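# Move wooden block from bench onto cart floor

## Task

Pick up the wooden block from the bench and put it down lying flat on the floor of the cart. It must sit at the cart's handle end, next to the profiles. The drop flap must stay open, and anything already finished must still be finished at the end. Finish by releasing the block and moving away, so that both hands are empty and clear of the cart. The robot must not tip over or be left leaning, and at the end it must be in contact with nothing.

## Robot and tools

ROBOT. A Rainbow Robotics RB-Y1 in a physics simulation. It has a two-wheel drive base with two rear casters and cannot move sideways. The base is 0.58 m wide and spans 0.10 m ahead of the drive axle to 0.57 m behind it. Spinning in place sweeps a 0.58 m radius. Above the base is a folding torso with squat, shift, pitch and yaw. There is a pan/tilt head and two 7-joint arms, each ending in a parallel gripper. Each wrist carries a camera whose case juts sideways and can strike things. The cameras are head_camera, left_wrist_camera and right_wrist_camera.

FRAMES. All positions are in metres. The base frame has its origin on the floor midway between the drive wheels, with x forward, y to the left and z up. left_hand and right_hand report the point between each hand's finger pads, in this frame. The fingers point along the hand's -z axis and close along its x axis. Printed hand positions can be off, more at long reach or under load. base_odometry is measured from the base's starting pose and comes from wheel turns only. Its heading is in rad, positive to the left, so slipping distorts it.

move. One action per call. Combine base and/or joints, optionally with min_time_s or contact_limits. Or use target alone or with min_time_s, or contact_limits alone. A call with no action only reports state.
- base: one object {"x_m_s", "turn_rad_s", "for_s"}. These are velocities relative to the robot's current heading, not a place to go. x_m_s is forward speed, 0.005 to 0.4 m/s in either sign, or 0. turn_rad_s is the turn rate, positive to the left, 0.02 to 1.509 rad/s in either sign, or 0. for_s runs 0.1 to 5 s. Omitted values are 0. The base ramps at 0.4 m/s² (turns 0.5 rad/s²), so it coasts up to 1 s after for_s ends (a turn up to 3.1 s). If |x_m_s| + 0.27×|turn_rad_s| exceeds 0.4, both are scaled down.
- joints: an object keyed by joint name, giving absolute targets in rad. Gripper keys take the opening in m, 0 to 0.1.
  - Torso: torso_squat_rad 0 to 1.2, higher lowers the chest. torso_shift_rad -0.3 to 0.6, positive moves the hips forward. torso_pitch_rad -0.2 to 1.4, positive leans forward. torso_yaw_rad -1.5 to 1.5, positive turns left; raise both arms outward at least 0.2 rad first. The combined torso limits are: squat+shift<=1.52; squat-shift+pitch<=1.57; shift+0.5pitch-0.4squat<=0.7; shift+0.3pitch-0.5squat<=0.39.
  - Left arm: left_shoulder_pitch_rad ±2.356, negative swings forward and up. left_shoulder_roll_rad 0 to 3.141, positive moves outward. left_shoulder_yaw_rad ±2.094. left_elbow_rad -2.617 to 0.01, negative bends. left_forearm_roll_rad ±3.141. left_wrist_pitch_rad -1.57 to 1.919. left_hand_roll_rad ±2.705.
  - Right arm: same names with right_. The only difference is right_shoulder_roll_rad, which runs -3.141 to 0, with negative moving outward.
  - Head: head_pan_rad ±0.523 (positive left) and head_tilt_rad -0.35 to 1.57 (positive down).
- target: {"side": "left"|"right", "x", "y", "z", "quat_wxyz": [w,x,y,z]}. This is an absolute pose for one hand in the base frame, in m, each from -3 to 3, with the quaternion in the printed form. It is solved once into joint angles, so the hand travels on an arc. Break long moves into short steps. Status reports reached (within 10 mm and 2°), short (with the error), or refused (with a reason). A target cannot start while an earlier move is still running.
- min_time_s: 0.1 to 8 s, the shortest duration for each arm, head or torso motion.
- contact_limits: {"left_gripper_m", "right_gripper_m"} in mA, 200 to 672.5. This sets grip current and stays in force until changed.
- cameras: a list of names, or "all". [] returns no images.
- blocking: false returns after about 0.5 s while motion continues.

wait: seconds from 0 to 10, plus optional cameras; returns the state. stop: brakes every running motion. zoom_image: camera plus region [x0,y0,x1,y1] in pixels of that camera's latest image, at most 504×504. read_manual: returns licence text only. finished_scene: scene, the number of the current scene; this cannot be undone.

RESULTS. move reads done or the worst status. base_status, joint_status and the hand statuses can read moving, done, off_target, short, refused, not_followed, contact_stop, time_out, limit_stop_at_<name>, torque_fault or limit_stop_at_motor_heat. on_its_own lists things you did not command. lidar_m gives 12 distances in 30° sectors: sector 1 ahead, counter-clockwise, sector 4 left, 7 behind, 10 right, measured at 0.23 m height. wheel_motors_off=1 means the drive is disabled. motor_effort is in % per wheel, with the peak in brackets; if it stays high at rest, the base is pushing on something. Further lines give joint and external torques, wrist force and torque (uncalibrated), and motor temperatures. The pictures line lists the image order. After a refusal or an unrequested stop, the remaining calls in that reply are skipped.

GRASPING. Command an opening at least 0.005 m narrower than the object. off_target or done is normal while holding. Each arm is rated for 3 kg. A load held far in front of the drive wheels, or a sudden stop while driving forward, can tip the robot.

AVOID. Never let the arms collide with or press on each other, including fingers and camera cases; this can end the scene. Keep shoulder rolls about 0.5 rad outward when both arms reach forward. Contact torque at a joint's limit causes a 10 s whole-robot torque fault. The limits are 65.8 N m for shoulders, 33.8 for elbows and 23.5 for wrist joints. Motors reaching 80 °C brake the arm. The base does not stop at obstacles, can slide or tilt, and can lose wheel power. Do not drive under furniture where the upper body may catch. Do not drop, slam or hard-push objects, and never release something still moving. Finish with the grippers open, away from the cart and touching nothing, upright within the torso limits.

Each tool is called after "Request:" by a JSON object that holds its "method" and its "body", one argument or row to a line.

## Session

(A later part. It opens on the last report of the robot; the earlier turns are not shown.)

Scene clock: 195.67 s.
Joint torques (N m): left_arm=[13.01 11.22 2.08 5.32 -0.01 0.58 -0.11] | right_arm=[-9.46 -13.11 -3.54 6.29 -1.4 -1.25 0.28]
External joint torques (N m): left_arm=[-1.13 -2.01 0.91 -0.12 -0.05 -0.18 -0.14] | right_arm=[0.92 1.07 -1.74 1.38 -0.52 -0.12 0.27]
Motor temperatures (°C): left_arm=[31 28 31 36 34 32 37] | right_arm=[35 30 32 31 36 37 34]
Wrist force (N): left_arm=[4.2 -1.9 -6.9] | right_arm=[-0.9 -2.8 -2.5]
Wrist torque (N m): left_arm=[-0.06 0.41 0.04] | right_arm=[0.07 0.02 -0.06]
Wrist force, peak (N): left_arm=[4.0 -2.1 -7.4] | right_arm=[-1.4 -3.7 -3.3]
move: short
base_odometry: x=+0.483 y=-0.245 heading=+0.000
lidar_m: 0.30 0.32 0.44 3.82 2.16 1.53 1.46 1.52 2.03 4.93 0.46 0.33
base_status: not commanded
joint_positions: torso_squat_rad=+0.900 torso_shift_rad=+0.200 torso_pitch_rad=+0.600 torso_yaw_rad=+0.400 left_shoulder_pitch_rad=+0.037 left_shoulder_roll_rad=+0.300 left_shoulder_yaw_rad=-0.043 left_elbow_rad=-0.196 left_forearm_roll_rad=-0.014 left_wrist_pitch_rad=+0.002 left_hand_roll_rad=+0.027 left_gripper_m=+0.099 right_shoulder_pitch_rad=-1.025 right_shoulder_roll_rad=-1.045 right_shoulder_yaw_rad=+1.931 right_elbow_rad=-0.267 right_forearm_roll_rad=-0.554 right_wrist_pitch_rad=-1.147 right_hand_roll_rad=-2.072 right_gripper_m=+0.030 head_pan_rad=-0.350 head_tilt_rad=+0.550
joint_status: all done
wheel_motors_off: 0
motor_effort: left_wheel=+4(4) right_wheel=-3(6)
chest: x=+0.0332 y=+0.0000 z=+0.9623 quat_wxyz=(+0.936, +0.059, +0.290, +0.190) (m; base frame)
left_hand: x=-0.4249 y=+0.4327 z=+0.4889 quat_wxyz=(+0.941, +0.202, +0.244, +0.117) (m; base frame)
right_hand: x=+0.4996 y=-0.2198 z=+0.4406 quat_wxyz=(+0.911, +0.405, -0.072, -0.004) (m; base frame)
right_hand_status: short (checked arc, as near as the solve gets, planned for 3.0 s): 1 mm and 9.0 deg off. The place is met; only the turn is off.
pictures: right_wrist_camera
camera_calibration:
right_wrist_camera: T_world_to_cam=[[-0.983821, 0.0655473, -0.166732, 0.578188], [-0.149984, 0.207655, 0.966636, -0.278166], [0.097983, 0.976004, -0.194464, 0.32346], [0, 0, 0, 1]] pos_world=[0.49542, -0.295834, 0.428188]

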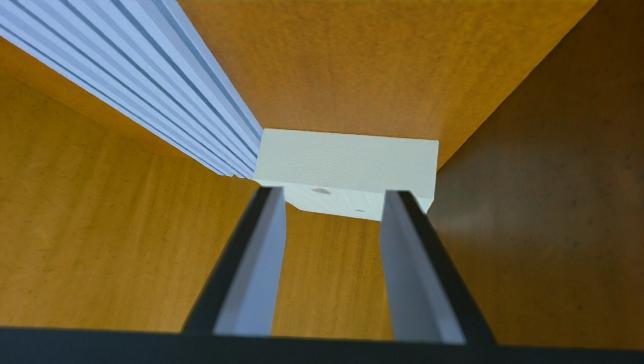

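Request:
{"method": "move", "body": {
  "target": {"side":"right","x":0.5,"y":-0.12,"z":0.55,"quat_wxyz":[0.885,0.464,-0.033,0.018]},
  "min_time_s": 2,
  "cameras": []
}}

Request:
{"method": "move", "body": {
  "target": {"side":"right","x":0.5,"y":-0.06,"z":0.72,"quat_wxyz":[0.885,0.464,-0.033,0.018]},
  "min_time_s": 2,
  "cameras": []
}}

Request:
{"method": "move", "body": {
  "target": {"side":"right","x":0.51,"y":0.0,"z":0.84,"quat_wxyz":[0.5792,0.4056,-0.4056,0.5792]},
  "min_time_s": 3,
  "cameras": ["head_camera"]
}}

Request:
{"method": "move", "body": {
  "base": {"x_m_s":-0.15,"for_s":4.2},
  "cameras": ["head_camera"]
}}

Request:
{"method": "move", "body": {
  "joints": {"torso_squat_rad":0.6,"torso_shift_rad":0,"torso_pitch_rad":0.3,"head_tilt_rad":0.4},
  "min_time_s": 3,
  "cameras": ["head_camera"]
}}

Scene clock: 199.77 s.
Joint torques (N m): left_arm=[13.17 11.06 2.21 5.28 -0.16 0.52 -0.02] | right_arm=[-13.74 -11.05 -4.51 0.49 -0.64 -1.47 -0.28]
External joint torques (N m): left_arm=[-0.98 -2.17 1.03 -0.16 -0.2 -0.24 -0.04] | right_arm=[-1.19 -1 1.47 -0.39 -0.03 -0.18 -0.29]
Motor temperatures (°C): left_arm=[31 28 31 36 34 32 37] | right_arm=[35 30 32 31 36 37 34]
Wrist force (N): left_arm=[3.6 -0.8 -6.8] | right_arm=[-0.7 -4.0 -2.5]
Wrist torque (N m): left_arm=[-0.21 0.36 0.05] | right_arm=[0.15 0.01 -0.05]
Wrist force, peak (N): left_arm=[4.2 -2.6 -7.0] | right_arm=[-1.2 -4.2 -2.6]
move: done
base_odometry: x=+0.483 y=-0.245 heading=+0.000
lidar_m: 0.31 0.32 0.45 3.83 2.15 1.53 1.46 1.53 2.02 4.92 0.47 0.33
base_status: not commanded
joint_positions: torso_squat_rad=+0.900 torso_shift_rad=+0.200 torso_pitch_rad=+0.600 torso_yaw_rad=+0.400 left_shoulder_pitch_rad=+0.037 left_shoulder_roll_rad=+0.300 left_shoulder_yaw_rad=-0.043 left_elbow_rad=-0.196 left_forearm_roll_rad=-0.014 left_wrist_pitch_rad=+0.002 left_hand_roll_rad=+0.027 left_gripper_m=+0.099 right_shoulder_pitch_rad=-1.489 right_shoulder_roll_rad=-1.463 right_shoulder_yaw_rad=+2.015 right_elbow_rad=-1.258 right_forearm_roll_rad=-0.388 right_wrist_pitch_rad=-0.744 right_hand_roll_rad=-2.104 right_gripper_m=+0.030 head_pan_rad=-0.350 head_tilt_rad=+0.550
joint_status: all done
wheel_motors_off: 0
motor_effort: left_wheel=+3(4) right_wheel=-2(5)
chest: x=+0.0332 y=+0.0000 z=+0.9623 quat_wxyz=(+0.936, +0.059, +0.290, +0.190) (m; base frame)
left_hand: x=-0.4249 y=+0.4327 z=+0.4889 quat_wxyz=(+0.941, +0.202, +0.244, +0.117) (m; base frame)
right_hand: x=+0.4999 y=-0.1200 z=+0.5501 quat_wxyz=(+0.885, +0.465, -0.032, +0.019) (m; base frame)
right_hand_status: reached (checked arc, planned for 2.0 s): 0 mm and 0.2 deg off.
pictures: none
No camera images: "cameras" was empty.

Scene clock: 202.10 s.
Joint torques (N m): left_arm=[13.19 11.02 2.02 5.3 -0.05 0.54 0.15] | right_arm=[-13.27 -2.84 -7.73 -1.15 -0.82 -0.38 -0.19]
External joint torques (N m): left_arm=[-0.95 -2.2 0.85 -0.15 -0.08 -0.22 0.12] | right_arm=[-1.92 -0.91 1.71 -0.48 -0.05 0.14 -0.2]
Motor temperatures (°C): left_arm=[31 28 31 36 34 32 37] | right_arm=[35 30 32 31 36 37 34]
Wrist force (N): left_arm=[3.0 -1.6 -6.3] | right_arm=[-1.2 -3.5 -2.1]
Wrist torque (N m): left_arm=[-0.07 0.25 0.04] | right_arm=[0.05 -0.01 -0.07]
Wrist force, peak (N): left_arm=[3.7 -1.4 -7.3] | right_arm=[-0.7 -3.8 -3.2]
move: short
base_odometry: x=+0.483 y=-0.245 heading=+0.000
lidar_m: 0.30 0.32 0.43 3.82 2.15 1.53 1.46 1.52 2.04 4.92 0.46 0.33
base_status: not commanded
joint_positions: torso_squat_rad=+0.900 torso_shift_rad=+0.200 torso_pitch_rad=+0.600 torso_yaw_rad=+0.400 left_shoulder_pitch_rad=+0.037 left_shoulder_roll_rad=+0.300 left_shoulder_yaw_rad=-0.043 left_elbow_rad=-0.196 left_forearm_roll_rad=-0.014 left_wrist_pitch_rad=+0.002 left_hand_roll_rad=+0.027 left_gripper_m=+0.099 right_shoulder_pitch_rad=-2.049 right_shoulder_roll_rad=-1.795 right_shoulder_yaw_rad=+2.094 right_elbow_rad=-1.838 right_forearm_roll_rad=+0.107 right_wrist_pitch_rad=-0.498 right_hand_roll_rad=-2.705 right_gripper_m=+0.030 head_pan_rad=-0.350 head_tilt_rad=+0.550
joint_status: all done
wheel_motors_off: 0
motor_effort: left_wheel=+4(4) right_wheel=-4(5)
chest: x=+0.0332 y=+0.0000 z=+0.9623 quat_wxyz=(+0.936, +0.059, +0.290, +0.190) (m; base frame)
left_hand: x=-0.4249 y=+0.4327 z=+0.4889 quat_wxyz=(+0.941, +0.202, +0.244, +0.117) (m; base frame)
right_hand: x=+0.5000 y=-0.0599 z=+0.7196 quat_wxyz=(+0.865, +0.500, -0.048, +0.026) (m; base frame)
right_hand_status: short (checked arc, as near as the solve gets, planned for 2.0 s): 0 mm and 5.1 deg off. The place is met; only the turn is off.
pictures: none
No camera images: "cameras" was empty.

Scene clock: 205.43 s.
Joint torques (N m): left_arm=[13.05 11.16 2.27 5.32 -0.09 0.54 0.04] | right_arm=[-15.07 0.89 -11.94 -0.22 -1.01 -0.14 0.17]
External joint torques (N m): left_arm=[-1.09 -2.06 1.1 -0.13 -0.13 -0.22 0.01] | right_arm=[-2.17 2.22 -1.21 -0.15 0.02 -0.17 0.12]
Motor temperatures (°C): left_arm=[31 28 31 36 34 32 37] | right_arm=[35 30 32 31 36 37 34]
Wrist force (N): left_arm=[4.1 -1.8 -7.2] | right_arm=[-6.0 1.7 -1.5]
Wrist torque (N m): left_arm=[-0.08 0.45 0.04] | right_arm=[-0.25 -0.28 -0.12]
Wrist force, peak (N): left_arm=[3.5 -1.3 -7.6] | right_arm=[-6.5 1.5 -0.8]
move: done
base_odometry: x=+0.483 y=-0.245 heading=+0.000
lidar_m: 0.31 0.33 0.44 3.82 2.15 1.54 1.46 1.53 2.01 4.94 0.46 0.32
base_status: not commanded
joint_positions: torso_squat_rad=+0.900 torso_shift_rad=+0.200 torso_pitch_rad=+0.600 torso_yaw_rad=+0.400 left_shoulder_pitch_rad=+0.037 left_shoulder_roll_rad=+0.300 left_shoulder_yaw_rad=-0.043 left_elbow_rad=-0.196 left_forearm_roll_rad=-0.014 left_wrist_pitch_rad=+0.002 left_hand_roll_rad=+0.027 left_gripper_m=+0.099 right_shoulder_pitch_rad=-2.095 right_shoulder_roll_rad=-1.771 right_shoulder_yaw_rad=+1.810 right_elbow_rad=-1.872 right_forearm_roll_rad=+0.225 right_wrist_pitch_rad=-0.579 right_hand_roll_rad=-1.588 right_gripper_m=+0.030 head_pan_rad=-0.350 head_tilt_rad=+0.550
joint_status: all done
wheel_motors_off: 0
motor_effort: left_wheel=+4(4) right_wheel=-3(5)
chest: x=+0.0332 y=+0.0000 z=+0.9623 quat_wxyz=(+0.936, +0.059, +0.290, +0.190) (m; base frame)
left_hand: x=-0.4249 y=+0.4327 z=+0.4889 quat_wxyz=(+0.941, +0.202, +0.244, +0.117) (m; base frame)
right_hand: x=+0.5102 y=-0.0002 z=+0.8399 quat_wxyz=(+0.581, +0.404, -0.405, +0.579) (m; base frame)
right_hand_status: reached (checked arc, planned for 3.0 s): 0 mm and 0.2 deg off.
pictures: head_camera
camera_calibration:
head_camera: T_world_to_cam=[[0.0262161, -0.998084, -0.0560367, 0.0658529], [-0.888421, 0.00243583, -0.459023, 0.708623], [0.458281, 0.061818, -0.886655, 0.859479], [0, 0, 0, 1]] pos_world=[0.233947, 0.0108695, 1.09103]

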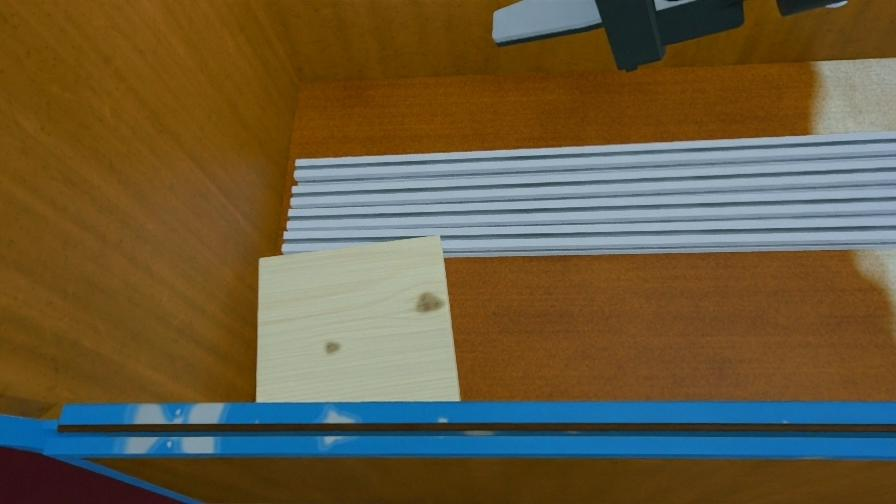

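Scene clock: 210.37 s.
Joint torques (N m): left_arm=[12.6 11.12 2.04 5.27 0.03 0.55 -0.02] | right_arm=[-13.7 0.51 -11.21 -0.08 -0.97 -0.01 0.1]
External joint torques (N m): left_arm=[-1.54 -2.1 0.87 -0.17 0 -0.22 -0.05] | right_arm=[-0.79 1.83 -0.48 -0.02 0.06 -0.04 0.06]
Motor temperatures (°C): left_arm=[31 28 31 36 34 32 37] | right_arm=[35 30 32 31 36 37 34]
Wrist force (N): left_arm=[3.6 -1.8 -5.8] | right_arm=[-5.8 1.4 -0.5]
Wrist torque (N m): left_arm=[-0.09 0.32 0.06] | right_arm=[-0.22 -0.28 -0.11]
Wrist force, peak (N): left_arm=[4.2 -1.5 -7.3] | right_arm=[-6.5 2.1 -1.4]
move: done
base_odometry: x=-0.147 y=-0.245 heading=+0.000
lidar_m: 0.93 0.97 1.88 3.74 1.22 0.88 0.82 0.87 1.17 2.94 2.54 0.99
base_status: done (sent for 4.2 of 4.2 s)
joint_positions: torso_squat_rad=+0.900 torso_shift_rad=+0.200 torso_pitch_rad=+0.600 torso_yaw_rad=+0.400 left_shoulder_pitch_rad=+0.037 left_shoulder_roll_rad=+0.300 left_shoulder_yaw_rad=-0.043 left_elbow_rad=-0.196 left_forearm_roll_rad=-0.014 left_wrist_pitch_rad=+0.002 left_hand_roll_rad=+0.027 left_gripper_m=+0.099 right_shoulder_pitch_rad=-2.095 right_shoulder_roll_rad=-1.771 right_shoulder_yaw_rad=+1.809 right_elbow_rad=-1.872 right_forearm_roll_rad=+0.225 right_wrist_pitch_rad=-0.579 right_hand_roll_rad=-1.588 right_gripper_m=+0.030 head_pan_rad=-0.350 head_tilt_rad=+0.550
joint_status: not commanded
wheel_motors_off: 0
motor_effort: left_wheel=+5(30) right_wheel=-4(24)
chest: x=+0.0331 y=+0.0000 z=+0.9623 quat_wxyz=(+0.936, +0.059, +0.290, +0.190) (m; base frame)
left_hand: x=-0.4250 y=+0.4326 z=+0.4889 quat_wxyz=(+0.941, +0.202, +0.244, +0.117) (m; base frame)
right_hand: x=+0.5101 y=-0.0001 z=+0.8402 quat_wxyz=(+0.580, +0.404, -0.405, +0.579) (m; base frame)
pictures: head_camera
camera_calibration:
head_camera: T_world_to_cam=[[0.0263207, -0.998084, -0.0559888, 0.0657785], [-0.888356, 0.00232956, -0.45915, 0.708659], [0.458401, 0.0618231, -0.886592, 0.859427], [0, 0, 0, 1]] pos_world=[0.233847, 0.0108691, 1.09103]

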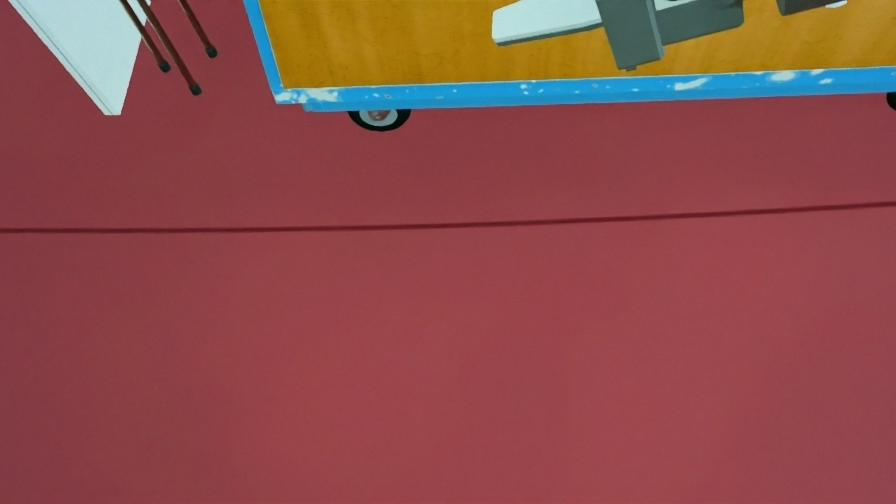

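Scene clock: 213.70 s.
Joint torques (N m): left_arm=[5.78 9.07 1.85 2.48 -0.04 -0.02 0.16] | right_arm=[-13.83 1.93 -11.22 2.49 -0.91 0.69 0.13]
External joint torques (N m): left_arm=[-0.93 -2.36 0.84 -0.17 -0.07 -0.23 0.14] | right_arm=[-0.9 1.57 -0.44 0.19 0.12 0.09 0.09]
Motor temperatures (°C): left_arm=[31 28 31 36 34 32 37] | right_arm=[35 30 32 31 36 37 34]
Wrist force (N): left_arm=[1.7 -1.2 -6.3] | right_arm=[-5.5 3.3 -0.5]
Wrist torque (N m): left_arm=[-0.15 0.22 0.09] | right_arm=[-0.33 -0.23 -0.11]
Wrist force, peak (N): left_arm=[3.8 -2.2 -7.4] | right_arm=[-7.0 1.9 -1.2]
move: done
base_odometry: x=-0.147 y=-0.245 heading=+0.000
lidar_m: 0.94 0.97 1.87 3.74 1.23 0.87 0.83 0.87 1.17 2.95 2.53 0.99
base_status: not commanded
joint_positions: torso_squat_rad=+0.600 torso_shift_rad=+0.000 torso_pitch_rad=+0.300 torso_yaw_rad=+0.400 left_shoulder_pitch_rad=+0.037 left_shoulder_roll_rad=+0.300 left_shoulder_yaw_rad=-0.043 left_elbow_rad=-0.196 left_forearm_roll_rad=-0.014 left_wrist_pitch_rad=+0.002 left_hand_roll_rad=+0.027 left_gripper_m=+0.099 right_shoulder_pitch_rad=-2.095 right_shoulder_roll_rad=-1.771 right_shoulder_yaw_rad=+1.809 right_elbow_rad=-1.872 right_forearm_roll_rad=+0.225 right_wrist_pitch_rad=-0.579 right_hand_roll_rad=-1.588 right_gripper_m=+0.030 head_pan_rad=-0.350 head_tilt_rad=+0.400
joint_status: all done
wheel_motors_off: 0
motor_effort: left_wheel=+9(9) right_wheel=-8(8)
chest: x=-0.1365 y=+0.0000 z=+1.1538 quat_wxyz=(+0.969, +0.030, +0.146, +0.196) (m; base frame)
left_hand: x=-0.4343 y=+0.4327 z=+0.5661 quat_wxyz=(+0.967, +0.182, +0.101, +0.145) (m; base frame)
right_hand: x=+0.3552 y=-0.0001 z=+1.1780 quat_wxyz=(+0.513, +0.313, -0.488, +0.633) (m; base frame)
pictures: head_camera
camera_calibration:
head_camera: T_world_to_cam=[[0.0464111, -0.997848, -0.0463121, 0.0723818], [-0.600453, 0.00918349, -0.799607, 1.08736], [0.798312, 0.0649189, -0.598735, 0.792658], [0, 0, 0, 1]] pos_world=[0.0167588, 0.0107818, 1.3474]

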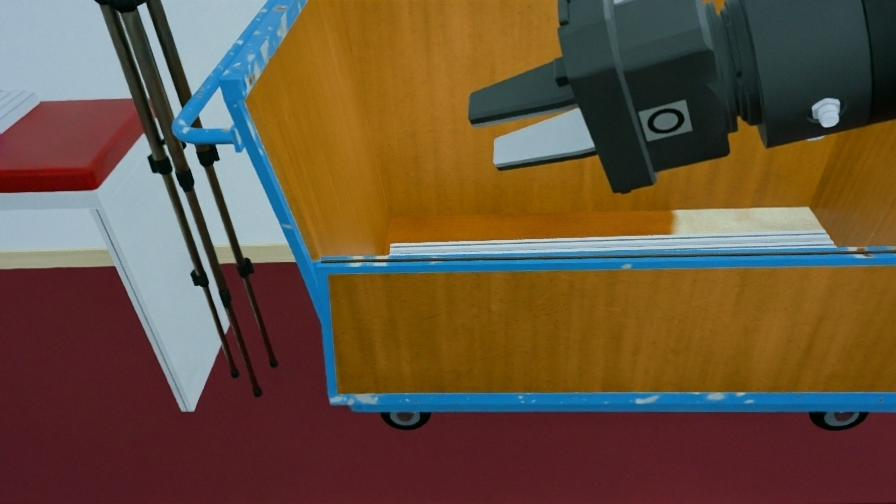

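Clear and stable.

Request:
{"method": "finished_scene", "body": {
  "scene": 2
}}

The scene is finished: the task was done.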